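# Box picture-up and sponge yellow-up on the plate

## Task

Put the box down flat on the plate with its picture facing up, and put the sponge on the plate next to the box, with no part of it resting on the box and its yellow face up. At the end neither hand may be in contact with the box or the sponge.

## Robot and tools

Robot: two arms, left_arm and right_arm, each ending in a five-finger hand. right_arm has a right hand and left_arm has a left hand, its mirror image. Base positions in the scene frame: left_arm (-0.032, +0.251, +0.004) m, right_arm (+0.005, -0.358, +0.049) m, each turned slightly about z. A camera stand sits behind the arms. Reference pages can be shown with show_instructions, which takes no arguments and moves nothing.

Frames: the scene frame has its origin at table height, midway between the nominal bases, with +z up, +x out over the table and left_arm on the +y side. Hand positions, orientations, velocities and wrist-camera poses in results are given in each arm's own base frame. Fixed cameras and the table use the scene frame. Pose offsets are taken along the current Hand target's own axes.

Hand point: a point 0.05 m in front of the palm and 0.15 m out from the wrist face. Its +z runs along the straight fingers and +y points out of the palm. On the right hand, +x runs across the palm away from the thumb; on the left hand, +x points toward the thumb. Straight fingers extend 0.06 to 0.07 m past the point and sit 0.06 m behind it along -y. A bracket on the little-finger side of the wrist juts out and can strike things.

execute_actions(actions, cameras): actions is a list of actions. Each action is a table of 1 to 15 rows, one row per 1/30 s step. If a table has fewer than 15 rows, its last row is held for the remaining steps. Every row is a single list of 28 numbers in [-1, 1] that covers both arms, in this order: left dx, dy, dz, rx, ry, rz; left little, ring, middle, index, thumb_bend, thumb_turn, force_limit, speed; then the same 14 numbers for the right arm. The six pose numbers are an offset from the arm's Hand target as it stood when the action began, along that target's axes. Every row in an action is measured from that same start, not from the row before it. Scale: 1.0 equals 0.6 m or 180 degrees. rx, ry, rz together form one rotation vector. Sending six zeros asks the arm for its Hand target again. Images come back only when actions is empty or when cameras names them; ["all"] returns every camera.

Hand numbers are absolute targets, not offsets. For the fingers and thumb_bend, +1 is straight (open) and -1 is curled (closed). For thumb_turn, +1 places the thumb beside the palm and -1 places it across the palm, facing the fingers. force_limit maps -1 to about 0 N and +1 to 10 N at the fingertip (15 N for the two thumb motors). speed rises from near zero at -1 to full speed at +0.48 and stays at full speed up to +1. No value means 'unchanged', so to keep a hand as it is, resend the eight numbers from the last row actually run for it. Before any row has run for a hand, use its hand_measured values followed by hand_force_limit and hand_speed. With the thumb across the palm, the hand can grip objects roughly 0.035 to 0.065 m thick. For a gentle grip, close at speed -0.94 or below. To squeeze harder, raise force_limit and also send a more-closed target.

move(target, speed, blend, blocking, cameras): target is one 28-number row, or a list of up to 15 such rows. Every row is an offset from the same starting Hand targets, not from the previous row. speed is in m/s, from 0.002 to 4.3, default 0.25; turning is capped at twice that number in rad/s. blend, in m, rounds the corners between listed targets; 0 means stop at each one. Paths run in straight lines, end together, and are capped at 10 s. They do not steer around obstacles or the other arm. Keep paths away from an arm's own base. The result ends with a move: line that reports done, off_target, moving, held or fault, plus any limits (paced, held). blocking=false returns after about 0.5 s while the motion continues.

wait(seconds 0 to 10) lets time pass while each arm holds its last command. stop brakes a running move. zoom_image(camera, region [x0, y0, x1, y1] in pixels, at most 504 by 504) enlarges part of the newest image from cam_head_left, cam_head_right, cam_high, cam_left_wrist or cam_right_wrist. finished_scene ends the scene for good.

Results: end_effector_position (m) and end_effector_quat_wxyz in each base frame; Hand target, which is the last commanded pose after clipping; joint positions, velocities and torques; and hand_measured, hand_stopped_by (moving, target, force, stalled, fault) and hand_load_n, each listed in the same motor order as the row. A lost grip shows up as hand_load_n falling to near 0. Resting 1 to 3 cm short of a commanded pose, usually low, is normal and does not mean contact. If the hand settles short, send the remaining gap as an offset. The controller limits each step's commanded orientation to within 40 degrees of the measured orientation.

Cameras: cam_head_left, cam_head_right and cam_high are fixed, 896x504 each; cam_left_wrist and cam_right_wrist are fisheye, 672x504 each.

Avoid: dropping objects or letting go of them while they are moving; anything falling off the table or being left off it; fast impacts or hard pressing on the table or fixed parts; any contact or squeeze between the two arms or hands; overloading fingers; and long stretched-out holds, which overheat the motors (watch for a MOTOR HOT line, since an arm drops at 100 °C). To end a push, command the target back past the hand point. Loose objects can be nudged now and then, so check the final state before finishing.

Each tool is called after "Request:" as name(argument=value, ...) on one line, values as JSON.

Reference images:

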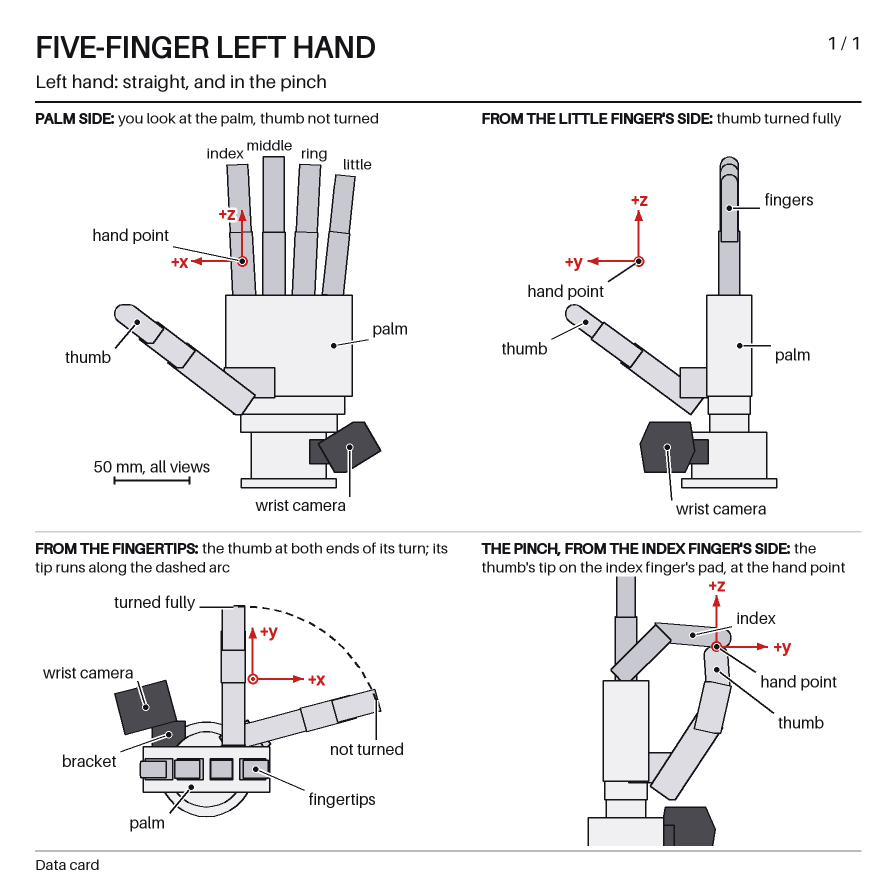

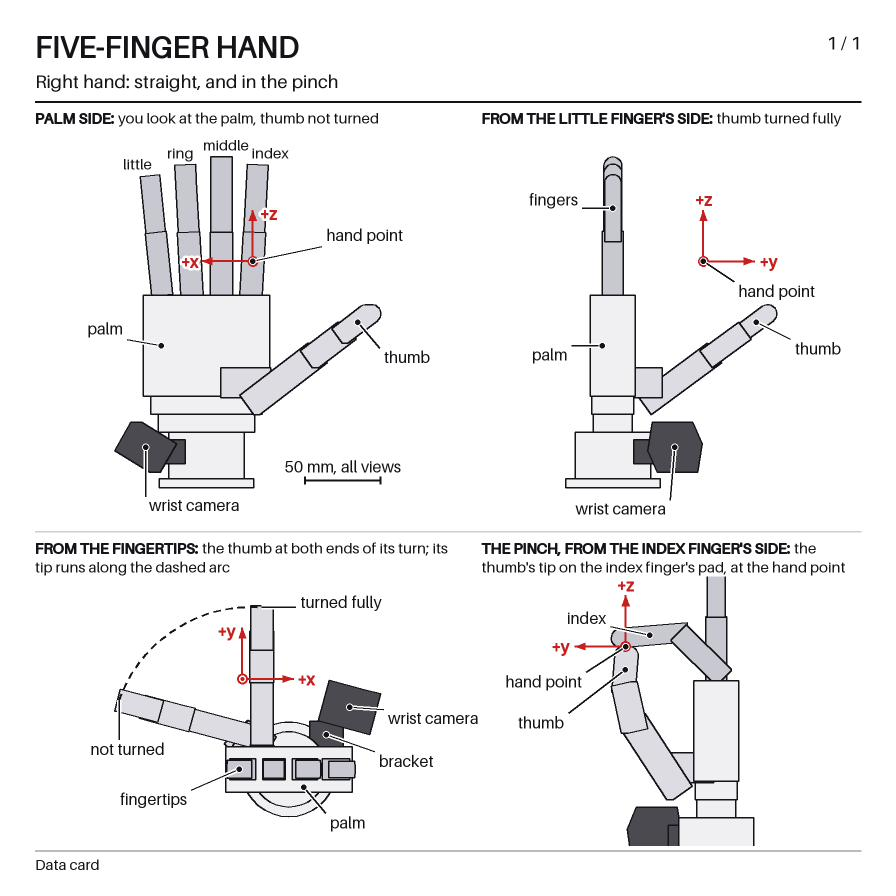

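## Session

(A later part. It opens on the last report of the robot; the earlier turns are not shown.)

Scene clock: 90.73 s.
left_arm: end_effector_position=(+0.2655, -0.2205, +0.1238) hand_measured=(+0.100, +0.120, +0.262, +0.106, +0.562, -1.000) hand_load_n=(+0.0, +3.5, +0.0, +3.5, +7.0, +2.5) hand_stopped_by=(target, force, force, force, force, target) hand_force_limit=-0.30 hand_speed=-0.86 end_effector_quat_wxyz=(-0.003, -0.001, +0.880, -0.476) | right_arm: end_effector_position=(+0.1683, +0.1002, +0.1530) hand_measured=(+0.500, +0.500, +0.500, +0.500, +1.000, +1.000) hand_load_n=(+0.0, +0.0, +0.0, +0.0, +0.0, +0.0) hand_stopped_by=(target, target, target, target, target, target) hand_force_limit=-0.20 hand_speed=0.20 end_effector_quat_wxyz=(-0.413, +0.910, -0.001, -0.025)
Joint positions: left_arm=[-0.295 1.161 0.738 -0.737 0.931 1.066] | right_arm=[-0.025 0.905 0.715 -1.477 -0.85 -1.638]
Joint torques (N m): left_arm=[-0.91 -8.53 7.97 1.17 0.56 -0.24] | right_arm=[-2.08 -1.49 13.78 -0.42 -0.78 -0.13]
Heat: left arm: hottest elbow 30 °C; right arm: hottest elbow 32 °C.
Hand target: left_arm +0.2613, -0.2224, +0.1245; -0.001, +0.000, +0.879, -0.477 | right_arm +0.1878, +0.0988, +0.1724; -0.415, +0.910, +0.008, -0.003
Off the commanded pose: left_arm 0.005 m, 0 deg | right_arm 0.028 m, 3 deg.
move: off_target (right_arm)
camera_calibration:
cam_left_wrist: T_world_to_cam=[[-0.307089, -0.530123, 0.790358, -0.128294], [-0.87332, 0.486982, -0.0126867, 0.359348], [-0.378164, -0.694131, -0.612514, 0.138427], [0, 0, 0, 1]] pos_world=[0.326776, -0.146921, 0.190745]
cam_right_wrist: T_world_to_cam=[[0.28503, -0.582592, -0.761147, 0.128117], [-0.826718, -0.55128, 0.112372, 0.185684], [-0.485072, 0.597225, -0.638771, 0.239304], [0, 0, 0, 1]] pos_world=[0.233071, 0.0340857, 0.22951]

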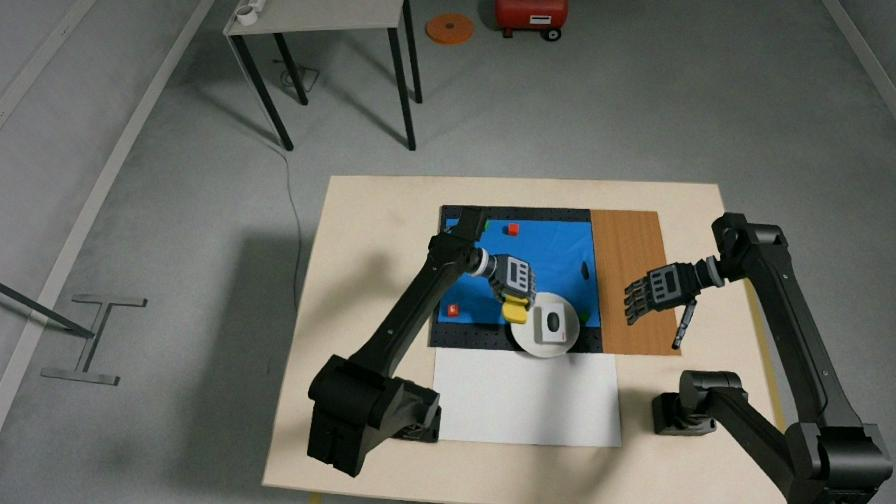

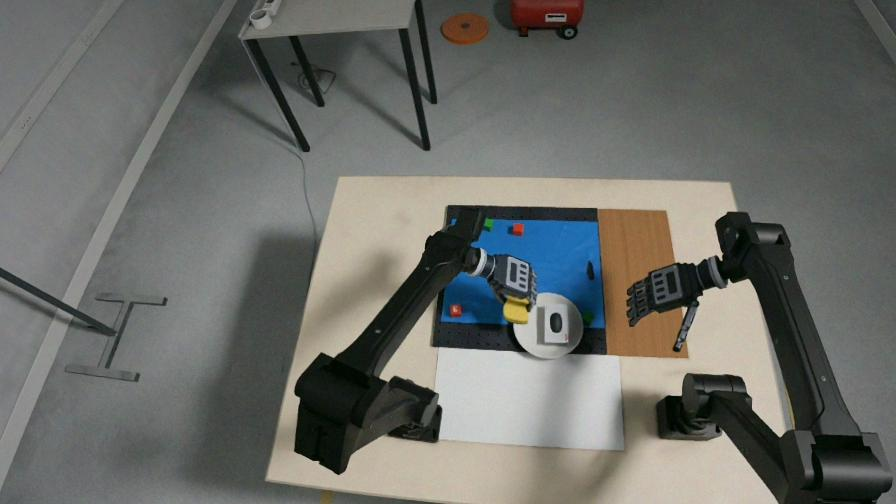

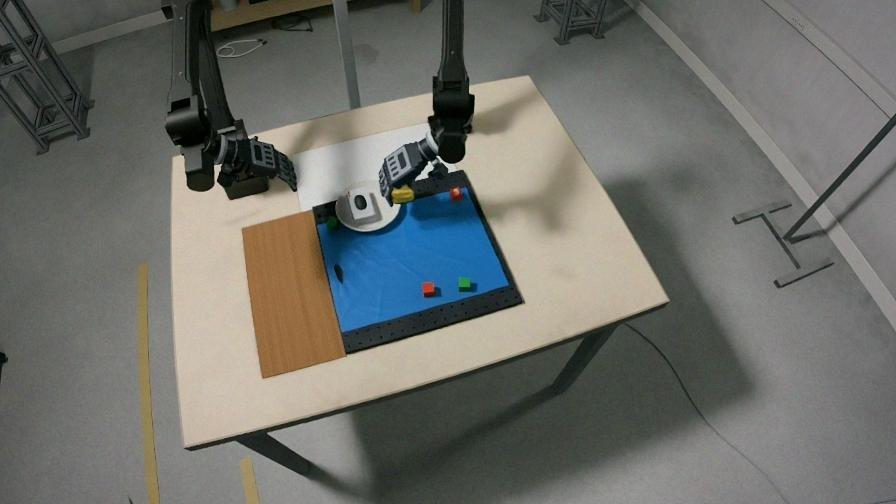

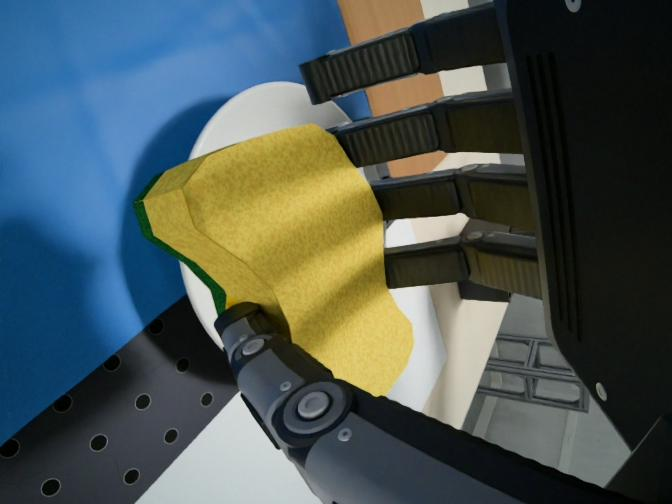

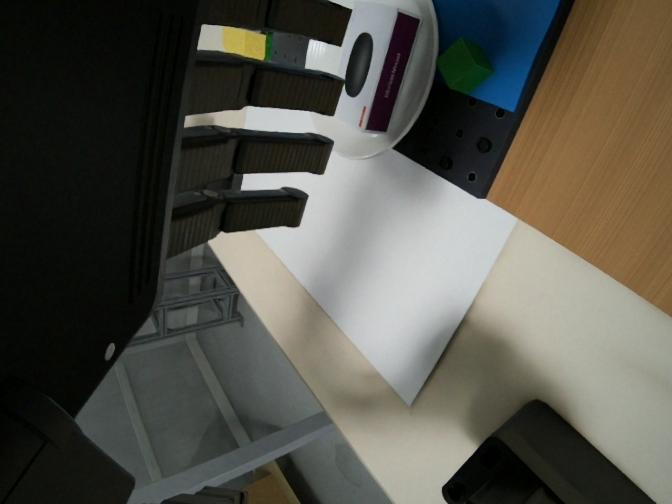

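Request:
zoom_image(camera="cam_head_left", region=[485, 280, 595, 365])

Request:
zoom_image(camera="cam_head_right", region=[485, 280, 595, 365])

Scaled by 4.582.

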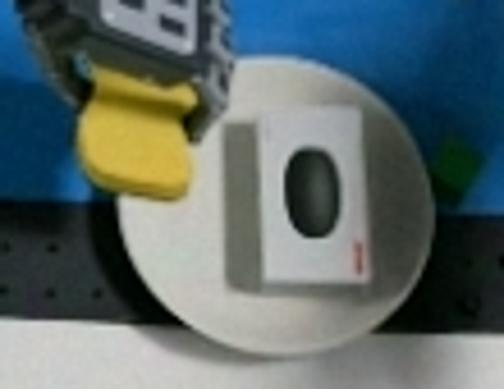

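Scaled by 4.582.

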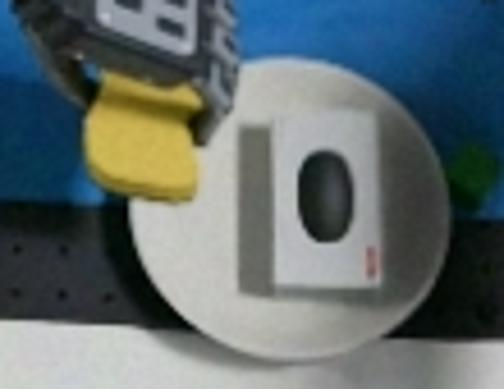

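Request:
move(target=[0.035,0.0495,0.0738,0,0,0,0.1,0.1,0.1,0.1,0.2,-1,-0.3,-0.86,0,0,0,0,0,0,0.5,0.5,0.5,0.5,1,1,-0.2,0.2], speed=0.12, cameras=["cam_head_left","cam_head_right","cam_high","cam_left_wrist"])

Request:
zoom_image(camera="cam_high", region=[330, 140, 440, 240])

Request:
zoom_image(camera="cam_head_left", region=[485, 280, 595, 365])

Scene clock: 92.90 s.
left_arm: end_effector_position=(+0.2459, -0.2413, +0.0828) hand_measured=(+0.100, +0.120, +0.262, +0.106, +0.562, -1.000) hand_load_n=(+0.0, +3.5, +0.0, +3.5, +6.5, +2.0) hand_stopped_by=(target, force, force, force, force, target) hand_force_limit=-0.30 hand_speed=-0.86 end_effector_quat_wxyz=(+0.009, +0.005, +0.878, -0.479) | right_arm: end_effector_position=(+0.1683, +0.1002, +0.1530) hand_measured=(+0.500, +0.500, +0.500, +0.500, +1.000, +1.000) hand_load_n=(+0.0, +0.0, +0.0, +0.0, +0.0, -0.5) hand_stopped_by=(target, target, target, target, target, target) hand_force_limit=-0.20 hand_speed=0.20 end_effector_quat_wxyz=(-0.413, +0.910, -0.001, -0.025)
Joint positions: left_arm=[-0.382 1.16 0.602 -0.473 0.889 0.937] | right_arm=[-0.025 0.905 0.715 -1.477 -0.85 -1.638]
Joint torques (N m): left_arm=[-0.97 -5.77 7.57 1.52 0.5 -0.23] | right_arm=[-2.08 -1.49 13.76 -0.42 -0.78 -0.13]
Heat: left arm: hottest elbow 30 °C; right arm: hottest elbow 33 °C.
Hand target: left_arm +0.2403, -0.2434, +0.0754; +0.000, +0.000, +0.879, -0.477 | right_arm +0.1878, +0.0988, +0.1724; -0.415, +0.910, +0.008, -0.003
Off the commanded pose: left_arm 0.010 m, 1 deg | right_arm 0.028 m, 3 deg.
move: off_target (right_arm)
camera_calibration:
cam_left_wrist: T_world_to_cam=[[-0.326567, -0.524603, 0.786223, -0.106453], [-0.87368, 0.484908, -0.0393418, 0.353599], [-0.360607, -0.699755, -0.61669, 0.0861697], [0, 0, 0, 1]] pos_world=[0.305242, -0.167011, 0.150747]
Images, in order (width x height): cam_head_left 896x504, cam_head_right 896x504, cam_high 896x504, cam_left_wrist 672x504.

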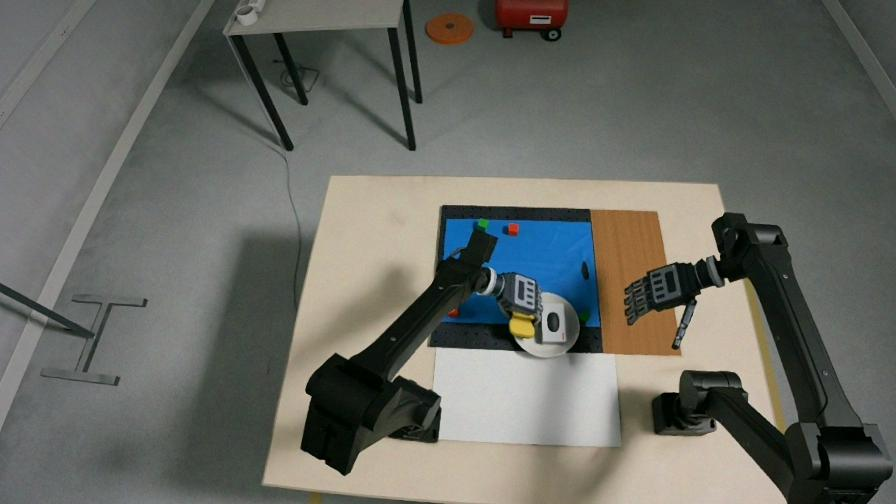

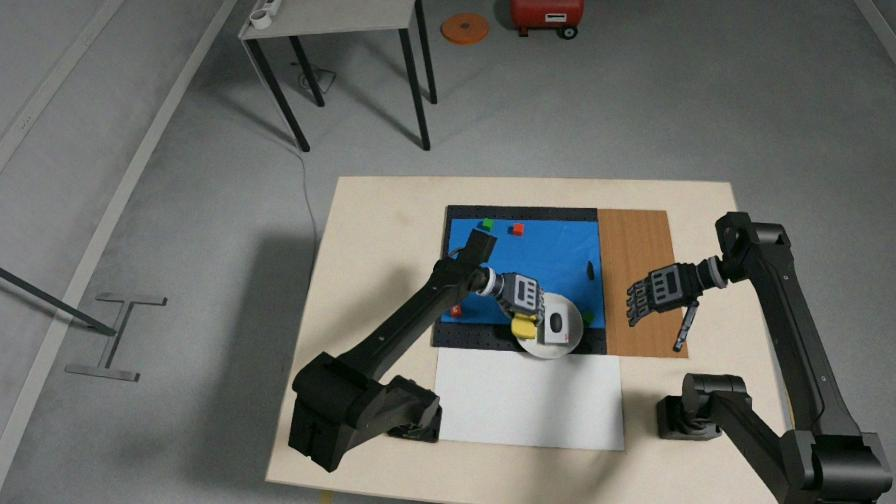

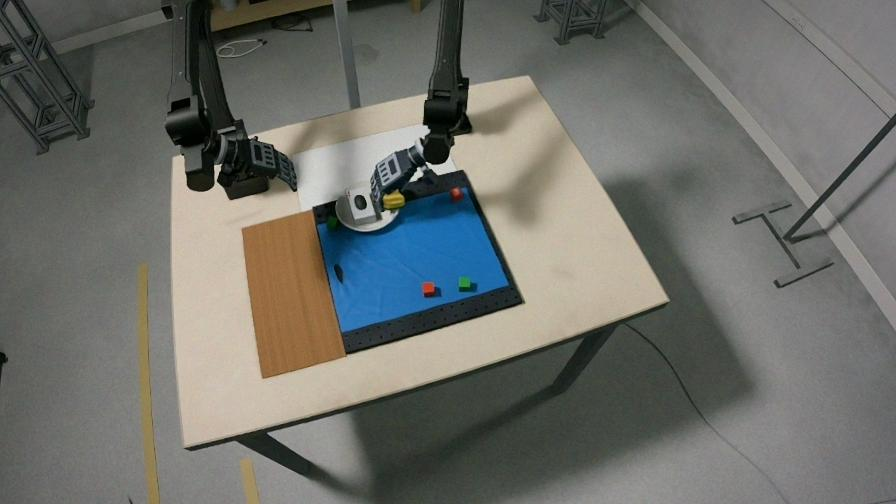

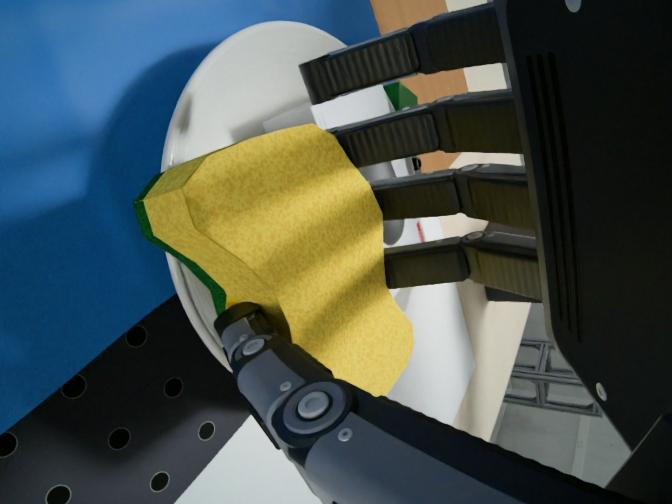

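Scaled by 4.582.

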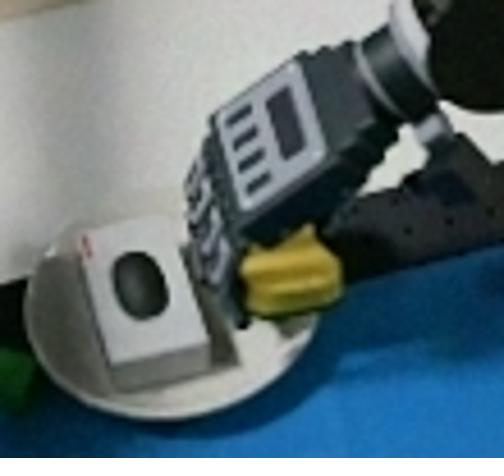

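Scaled by 4.582.

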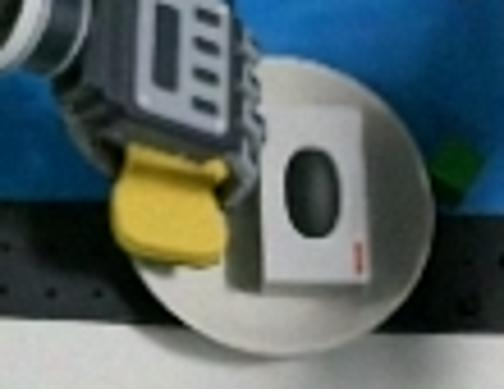

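Request:
move(target=[0,0.0343,0.0023,0,0,0,0.1,0.1,0.1,0.1,0.2,-1,-0.3,-0.86,0,0,0,0,0,0,0.5,0.5,0.5,0.5,1,1,-0.2,0.2], speed=0.08, cameras=["cam_head_left","cam_head_right","cam_high","cam_left_wrist"])

Request:
zoom_image(camera="cam_high", region=[330, 140, 440, 240])

Request:
zoom_image(camera="cam_head_left", region=[485, 280, 595, 365])

Scene clock: 94.37 s.
left_arm: end_effector_position=(+0.2391, -0.2376, +0.0677) hand_measured=(+0.100, +0.120, +0.262, +0.106, +0.562, -1.000) hand_load_n=(+0.0, +3.5, +0.0, +3.5, +6.5, +2.5) hand_stopped_by=(target, force, force, force, force, target) hand_force_limit=-0.30 hand_speed=-0.86 end_effector_quat_wxyz=(-0.001, +0.000, +0.878, -0.479) | right_arm: end_effector_position=(+0.1683, +0.1002, +0.1530) hand_measured=(+0.500, +0.500, +0.500, +0.500, +1.000, +1.000) hand_load_n=(+0.0, +0.0, +0.0, -0.5, +0.0, +0.0) hand_stopped_by=(target, target, target, target, target, target) hand_force_limit=-0.20 hand_speed=0.20 end_effector_quat_wxyz=(-0.413, +0.910, -0.001, -0.025)
Joint positions: left_arm=[-0.375 1.183 0.572 -0.445 0.9 0.944] | right_arm=[-0.025 0.905 0.715 -1.477 -0.85 -1.638]
Joint torques (N m): left_arm=[0.85 -4.89 7.36 1.39 0.65 0.16] | right_arm=[-2.08 -1.49 13.76 -0.42 -0.79 -0.14]
Heat: left arm: hottest elbow 30 °C; right arm: hottest elbow 33 °C.
Hand target: left_arm +0.2403, -0.2334, +0.0575; -0.001, +0.000, +0.879, -0.477 | right_arm +0.1878, +0.0988, +0.1724; -0.415, +0.910, +0.008, -0.003
Off the commanded pose: left_arm 0.011 m, 0 deg | right_arm 0.028 m, 3 deg.
move: off_target (left_arm, right_arm)
camera_calibration:
cam_left_wrist: T_world_to_cam=[[-0.310659, -0.523759, 0.793201, -0.0989589], [-0.873424, 0.486515, -0.0208282, 0.344301], [-0.374995, -0.699271, -0.608604, 0.0799792], [0, 0, 0, 1]] pos_world=[0.29997, -0.163411, 0.134341]
Images, in order (width x height): cam_head_left 896x504, cam_head_right 896x504, cam_high 896x504, cam_left_wrist 672x504.

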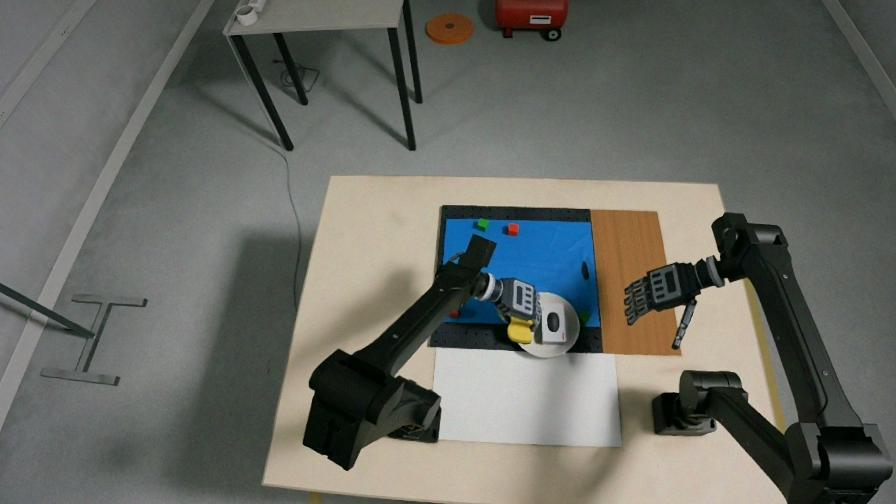

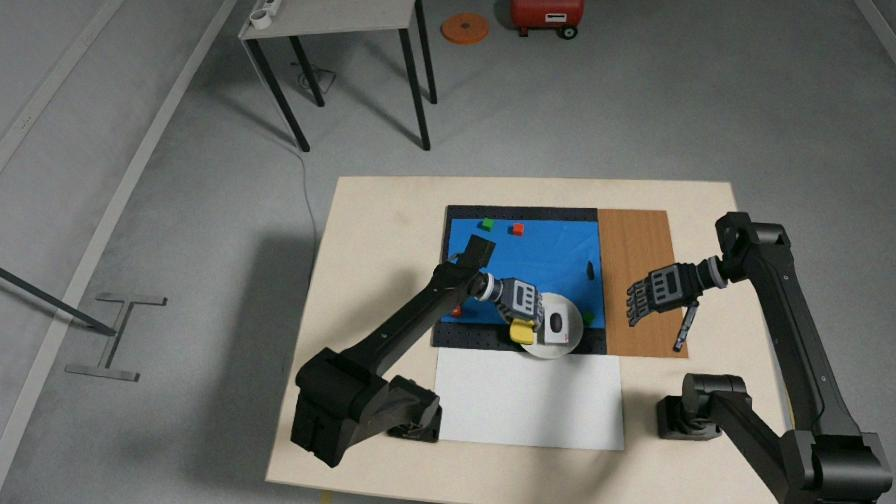

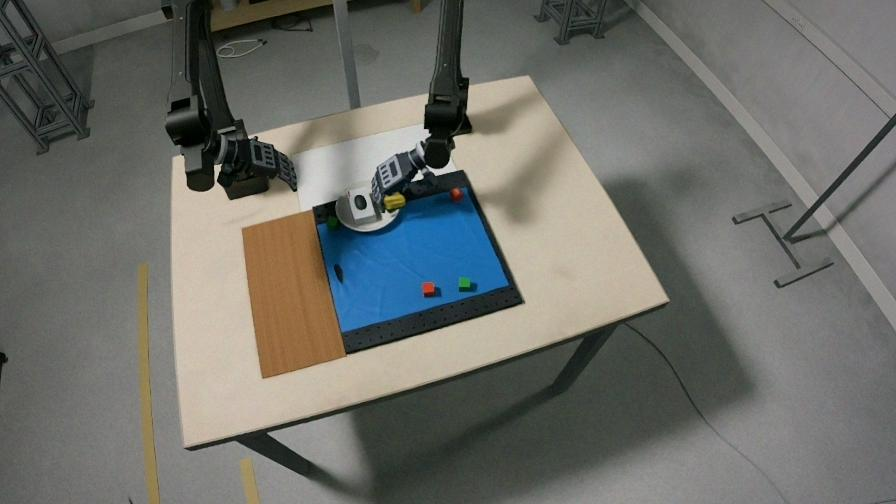

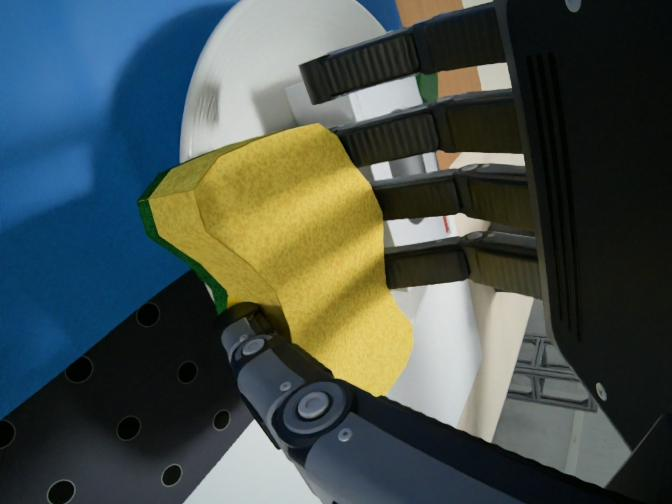

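Scaled by 4.582.

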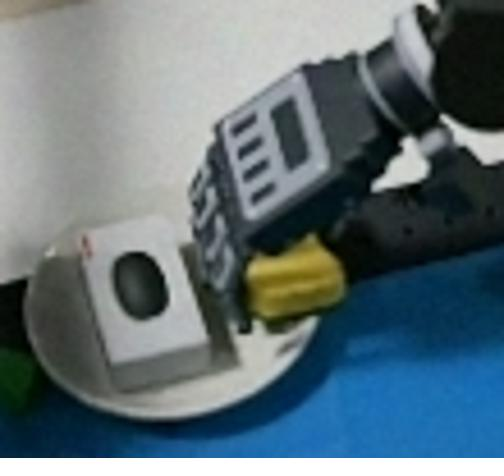

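Scaled by 4.582.

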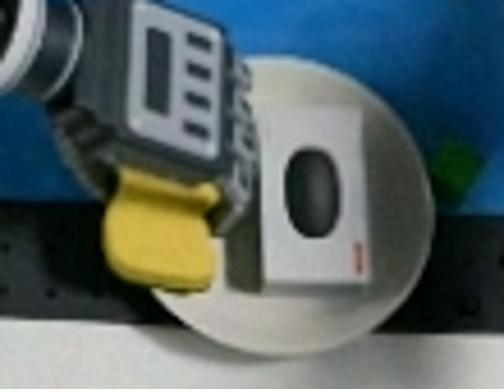

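Request:
move(target=[-0.0117,0.0242,0,0,0,0,0.1,0.1,0.1,0.1,0.2,-1,-0.3,-0.86,0,0,0,0,0,0,0.5,0.5,0.5,0.5,1,1,-0.2,0.2], speed=0.06, cameras=["cam_head_left","cam_head_right","cam_high","cam_left_wrist"])

Request:
zoom_image(camera="cam_high", region=[330, 140, 440, 240])

Request:
zoom_image(camera="cam_head_left", region=[485, 280, 595, 365])

Scene clock: 95.80 s.
left_arm: end_effector_position=(+0.2463, -0.2314, +0.0588) hand_measured=(+0.100, +0.120, +0.262, +0.106, +0.562, -1.000) hand_load_n=(+0.0, +2.0, +0.0, +4.0, +4.0, +1.5) hand_stopped_by=(target, force, force, force, force, target) hand_force_limit=-0.30 hand_speed=-0.86 end_effector_quat_wxyz=(+0.000, +0.001, +0.876, -0.483) | right_arm: end_effector_position=(+0.1683, +0.1002, +0.1530) hand_measured=(+0.500, +0.500, +0.500, +0.500, +1.000, +1.000) hand_load_n=(+0.0, +0.0, +0.0, +0.0, +0.0, +0.0) hand_stopped_by=(target, target, target, target, target, target) hand_force_limit=-0.20 hand_speed=0.20 end_effector_quat_wxyz=(-0.413, +0.910, -0.001, -0.025)
Joint positions: left_arm=[-0.342 1.22 0.572 -0.436 0.923 0.986] | right_arm=[-0.025 0.905 0.715 -1.477 -0.85 -1.638]
Joint torques (N m): left_arm=[1.26 -5.25 7.04 1.29 0.39 0.22] | right_arm=[-2.08 -1.49 13.78 -0.42 -0.78 -0.13]
Heat: left arm: hottest elbow 30 °C; right arm: hottest elbow 33 °C.
Hand target: left_arm +0.2473, -0.2255, +0.0454; +0.000, +0.000, +0.879, -0.477 | right_arm +0.1878, +0.0988, +0.1724; -0.415, +0.910, +0.008, -0.003
Off the commanded pose: left_arm 0.015 m, 1 deg | right_arm 0.028 m, 3 deg.
move: off_target (left_arm, right_arm)
camera_calibration:
cam_left_wrist: T_world_to_cam=[[-0.31282, -0.516598, 0.797038, -0.0844415], [-0.872829, 0.487294, -0.0267271, 0.347803], [-0.374585, -0.704039, -0.603337, 0.0801156], [0, 0, 0, 1]] pos_world=[0.307168, -0.156701, 0.124936]
Images, in order (width x height): cam_head_left 896x504, cam_head_right 896x504, cam_high 896x504, cam_left_wrist 672x504.

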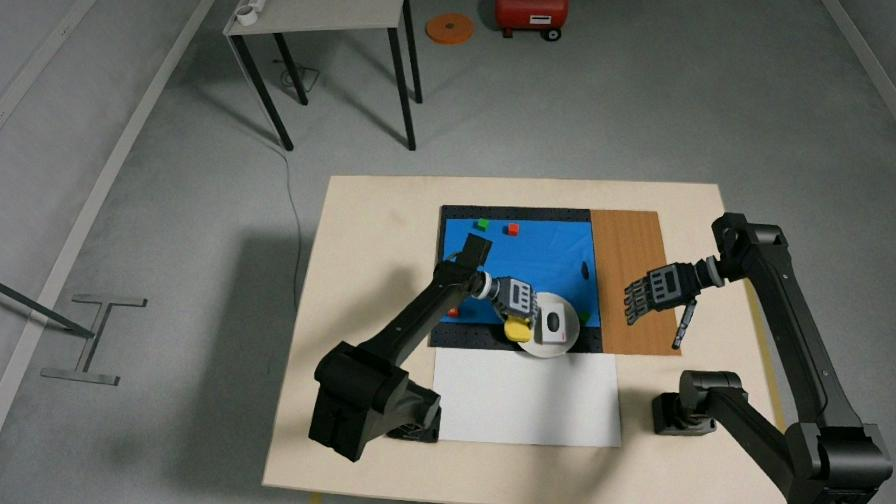

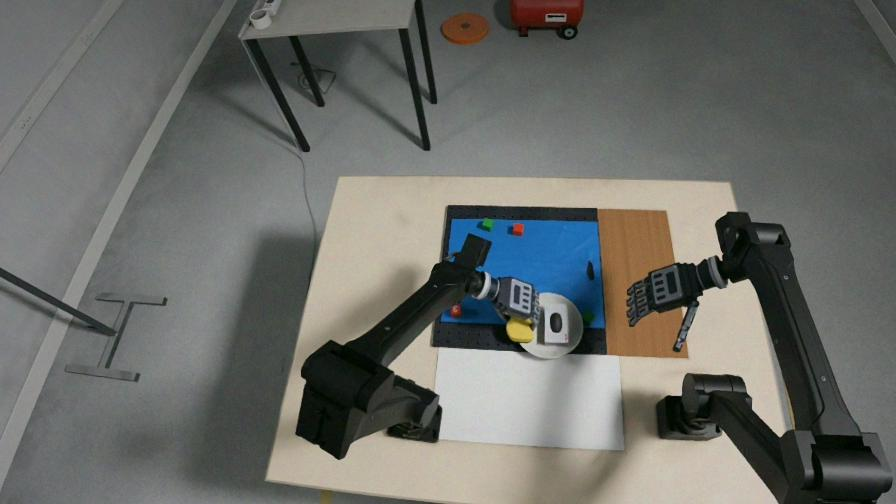

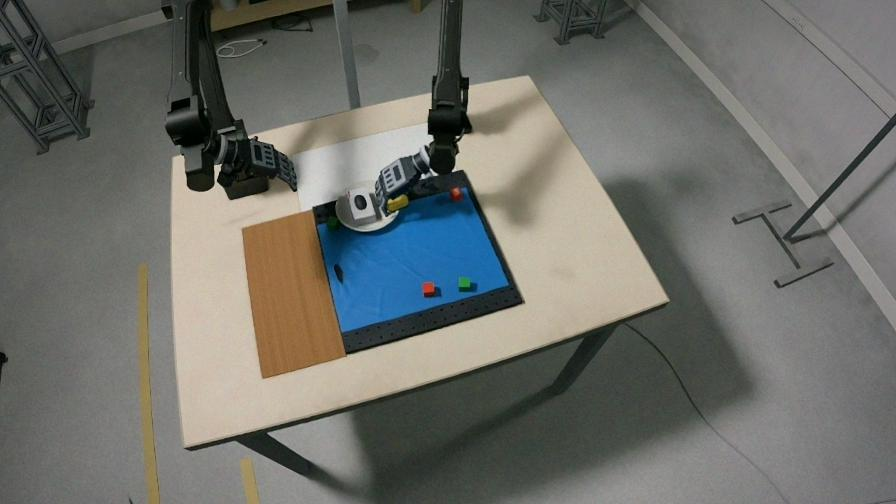

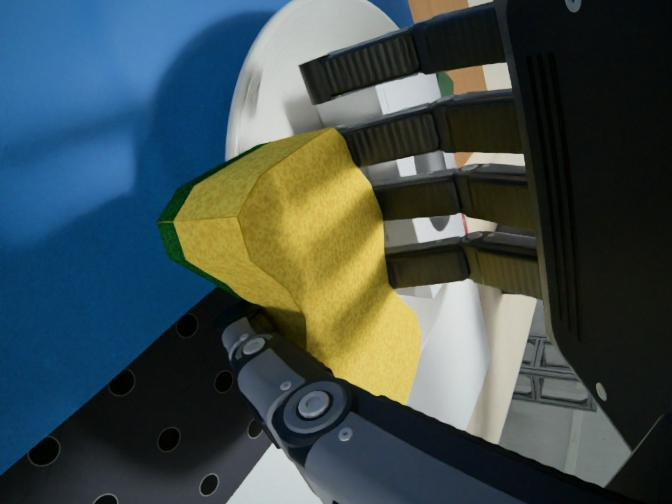

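Scaled by 4.582.

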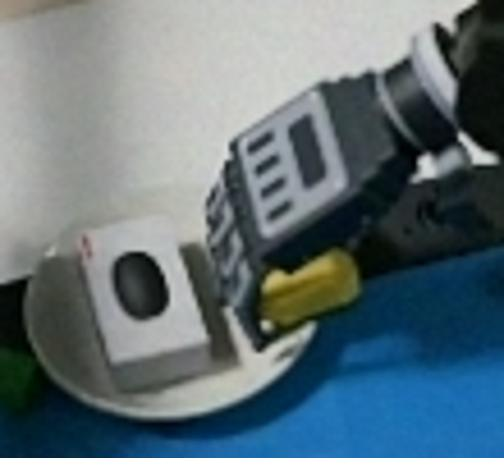

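Scaled by 4.582.

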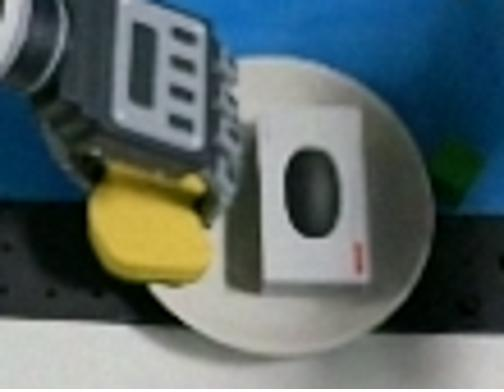

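Request:
move(target=[0,0,0,0,0,0,0.25,0.25,0.38,0.22,1.0,-1,-0.3,-0.8,0,0,0,0,0,0,0.5,0.5,0.5,0.5,1,1,-0.2,0.2], speed=0.06, cameras=["cam_head_left","cam_head_right","cam_high","cam_left_wrist"])

Request:
zoom_image(camera="cam_high", region=[330, 140, 440, 240])

Request:
zoom_image(camera="cam_head_left", region=[485, 280, 595, 365])

Scene clock: 97.93 s.
left_arm: end_effector_position=(+0.2472, -0.2301, +0.0561) hand_measured=(+0.250, +0.250, +0.380, +0.220, +1.000, -1.000) hand_load_n=(+0.0, +0.0, -0.5, +0.0, +0.0, +0.0) hand_stopped_by=(target, target, target, target, target, target) hand_force_limit=-0.30 hand_speed=-0.80 end_effector_quat_wxyz=(+0.000, +0.002, +0.877, -0.481) | right_arm: end_effector_position=(+0.1683, +0.1002, +0.1530) hand_measured=(+0.500, +0.500, +0.500, +0.500, +1.000, +1.000) hand_load_n=(+0.0, +0.0, +0.0, +0.0, +0.0, +0.0) hand_stopped_by=(target, target, target, target, target, target) hand_force_limit=-0.20 hand_speed=0.20 end_effector_quat_wxyz=(-0.413, +0.910, -0.001, -0.025)
Joint positions: left_arm=[-0.34 1.228 0.572 -0.436 0.92 0.994] | right_arm=[-0.025 0.905 0.715 -1.477 -0.85 -1.638]
Joint torques (N m): left_arm=[0.91 -5.71 7.02 1.31 0.53 0.13] | right_arm=[-2.08 -1.49 13.78 -0.42 -0.78 -0.14]
Heat: left arm: hottest elbow 30 °C; right arm: hottest elbow 34 °C.
Hand target: left_arm +0.2473, -0.2255, +0.0454; +0.000, +0.000, +0.879, -0.477 | right_arm +0.1878, +0.0988, +0.1724; -0.415, +0.910, +0.008, -0.003
Off the commanded pose: left_arm 0.012 m, 1 deg | right_arm 0.028 m, 3 deg.
move: off_target (left_arm, right_arm)
camera_calibration:
cam_left_wrist: T_world_to_cam=[[-0.313748, -0.520632, 0.794043, -0.0819546], [-0.872624, 0.487753, -0.0249913, 0.347802], [-0.374285, -0.700742, -0.607348, 0.0806326], [0, 0, 0, 1]] pos_world=[0.307967, -0.155807, 0.12274]
Images, in order (width x height): cam_head_left 896x504, cam_head_right 896x504, cam_high 896x504, cam_left_wrist 672x504.

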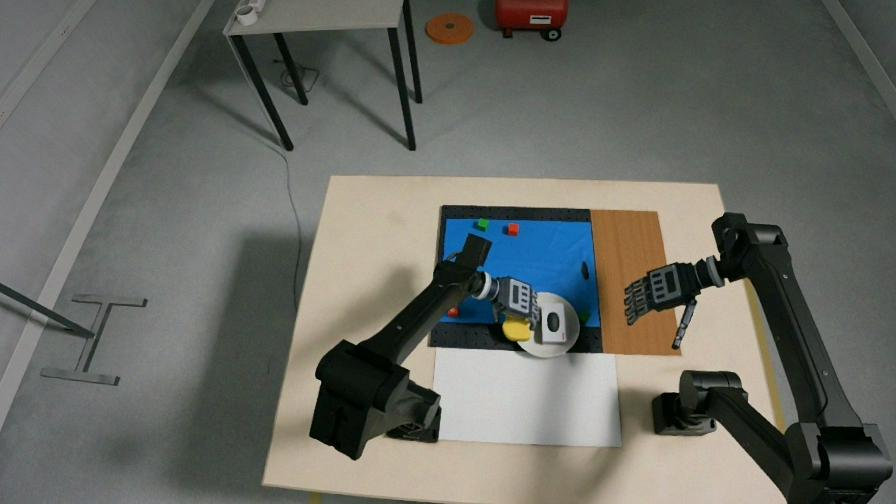

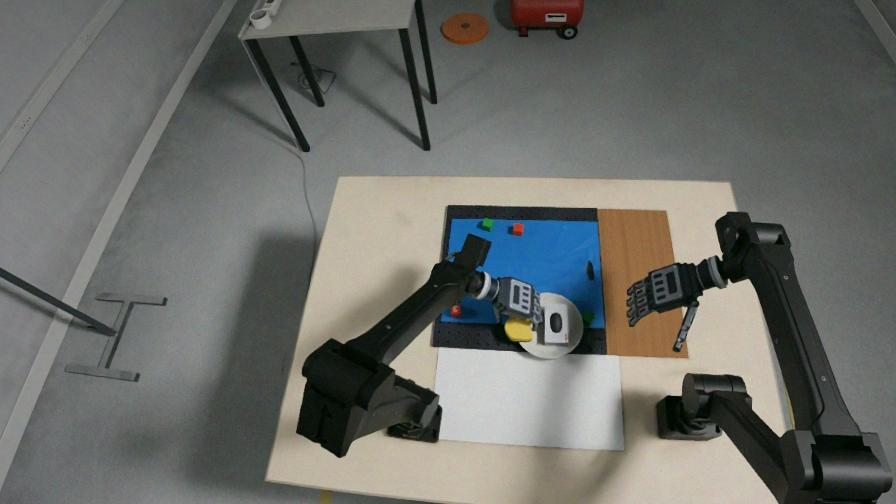

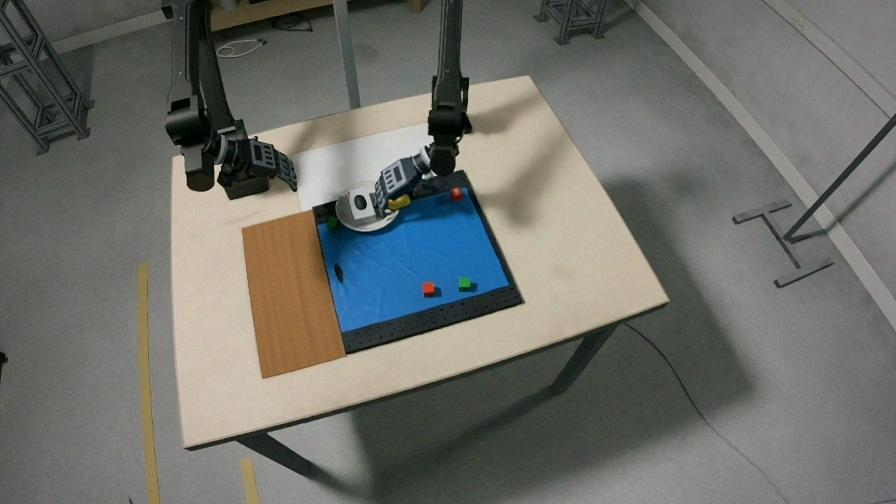

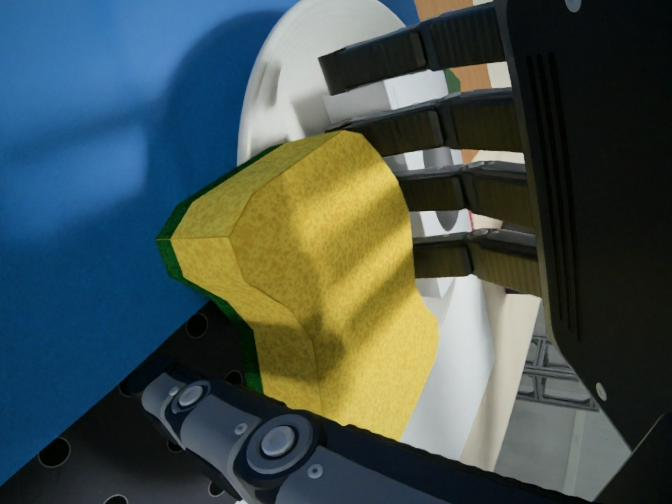

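Scaled by 4.582.

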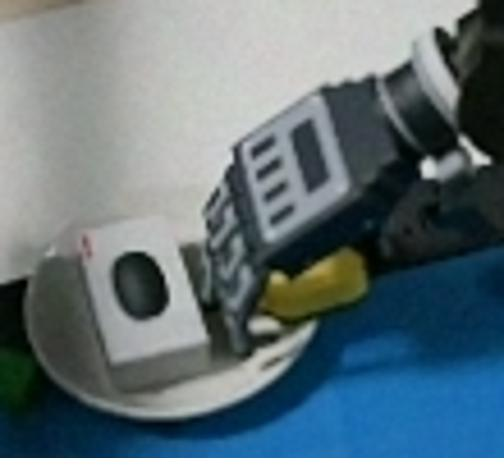

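Scaled by 4.582.

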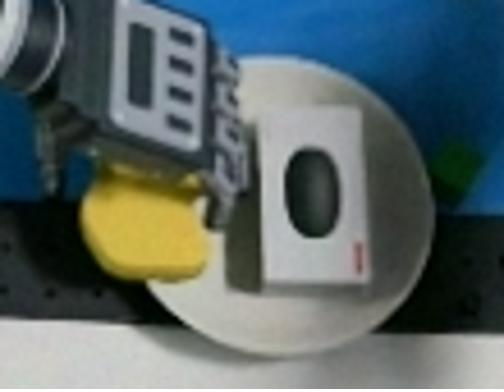

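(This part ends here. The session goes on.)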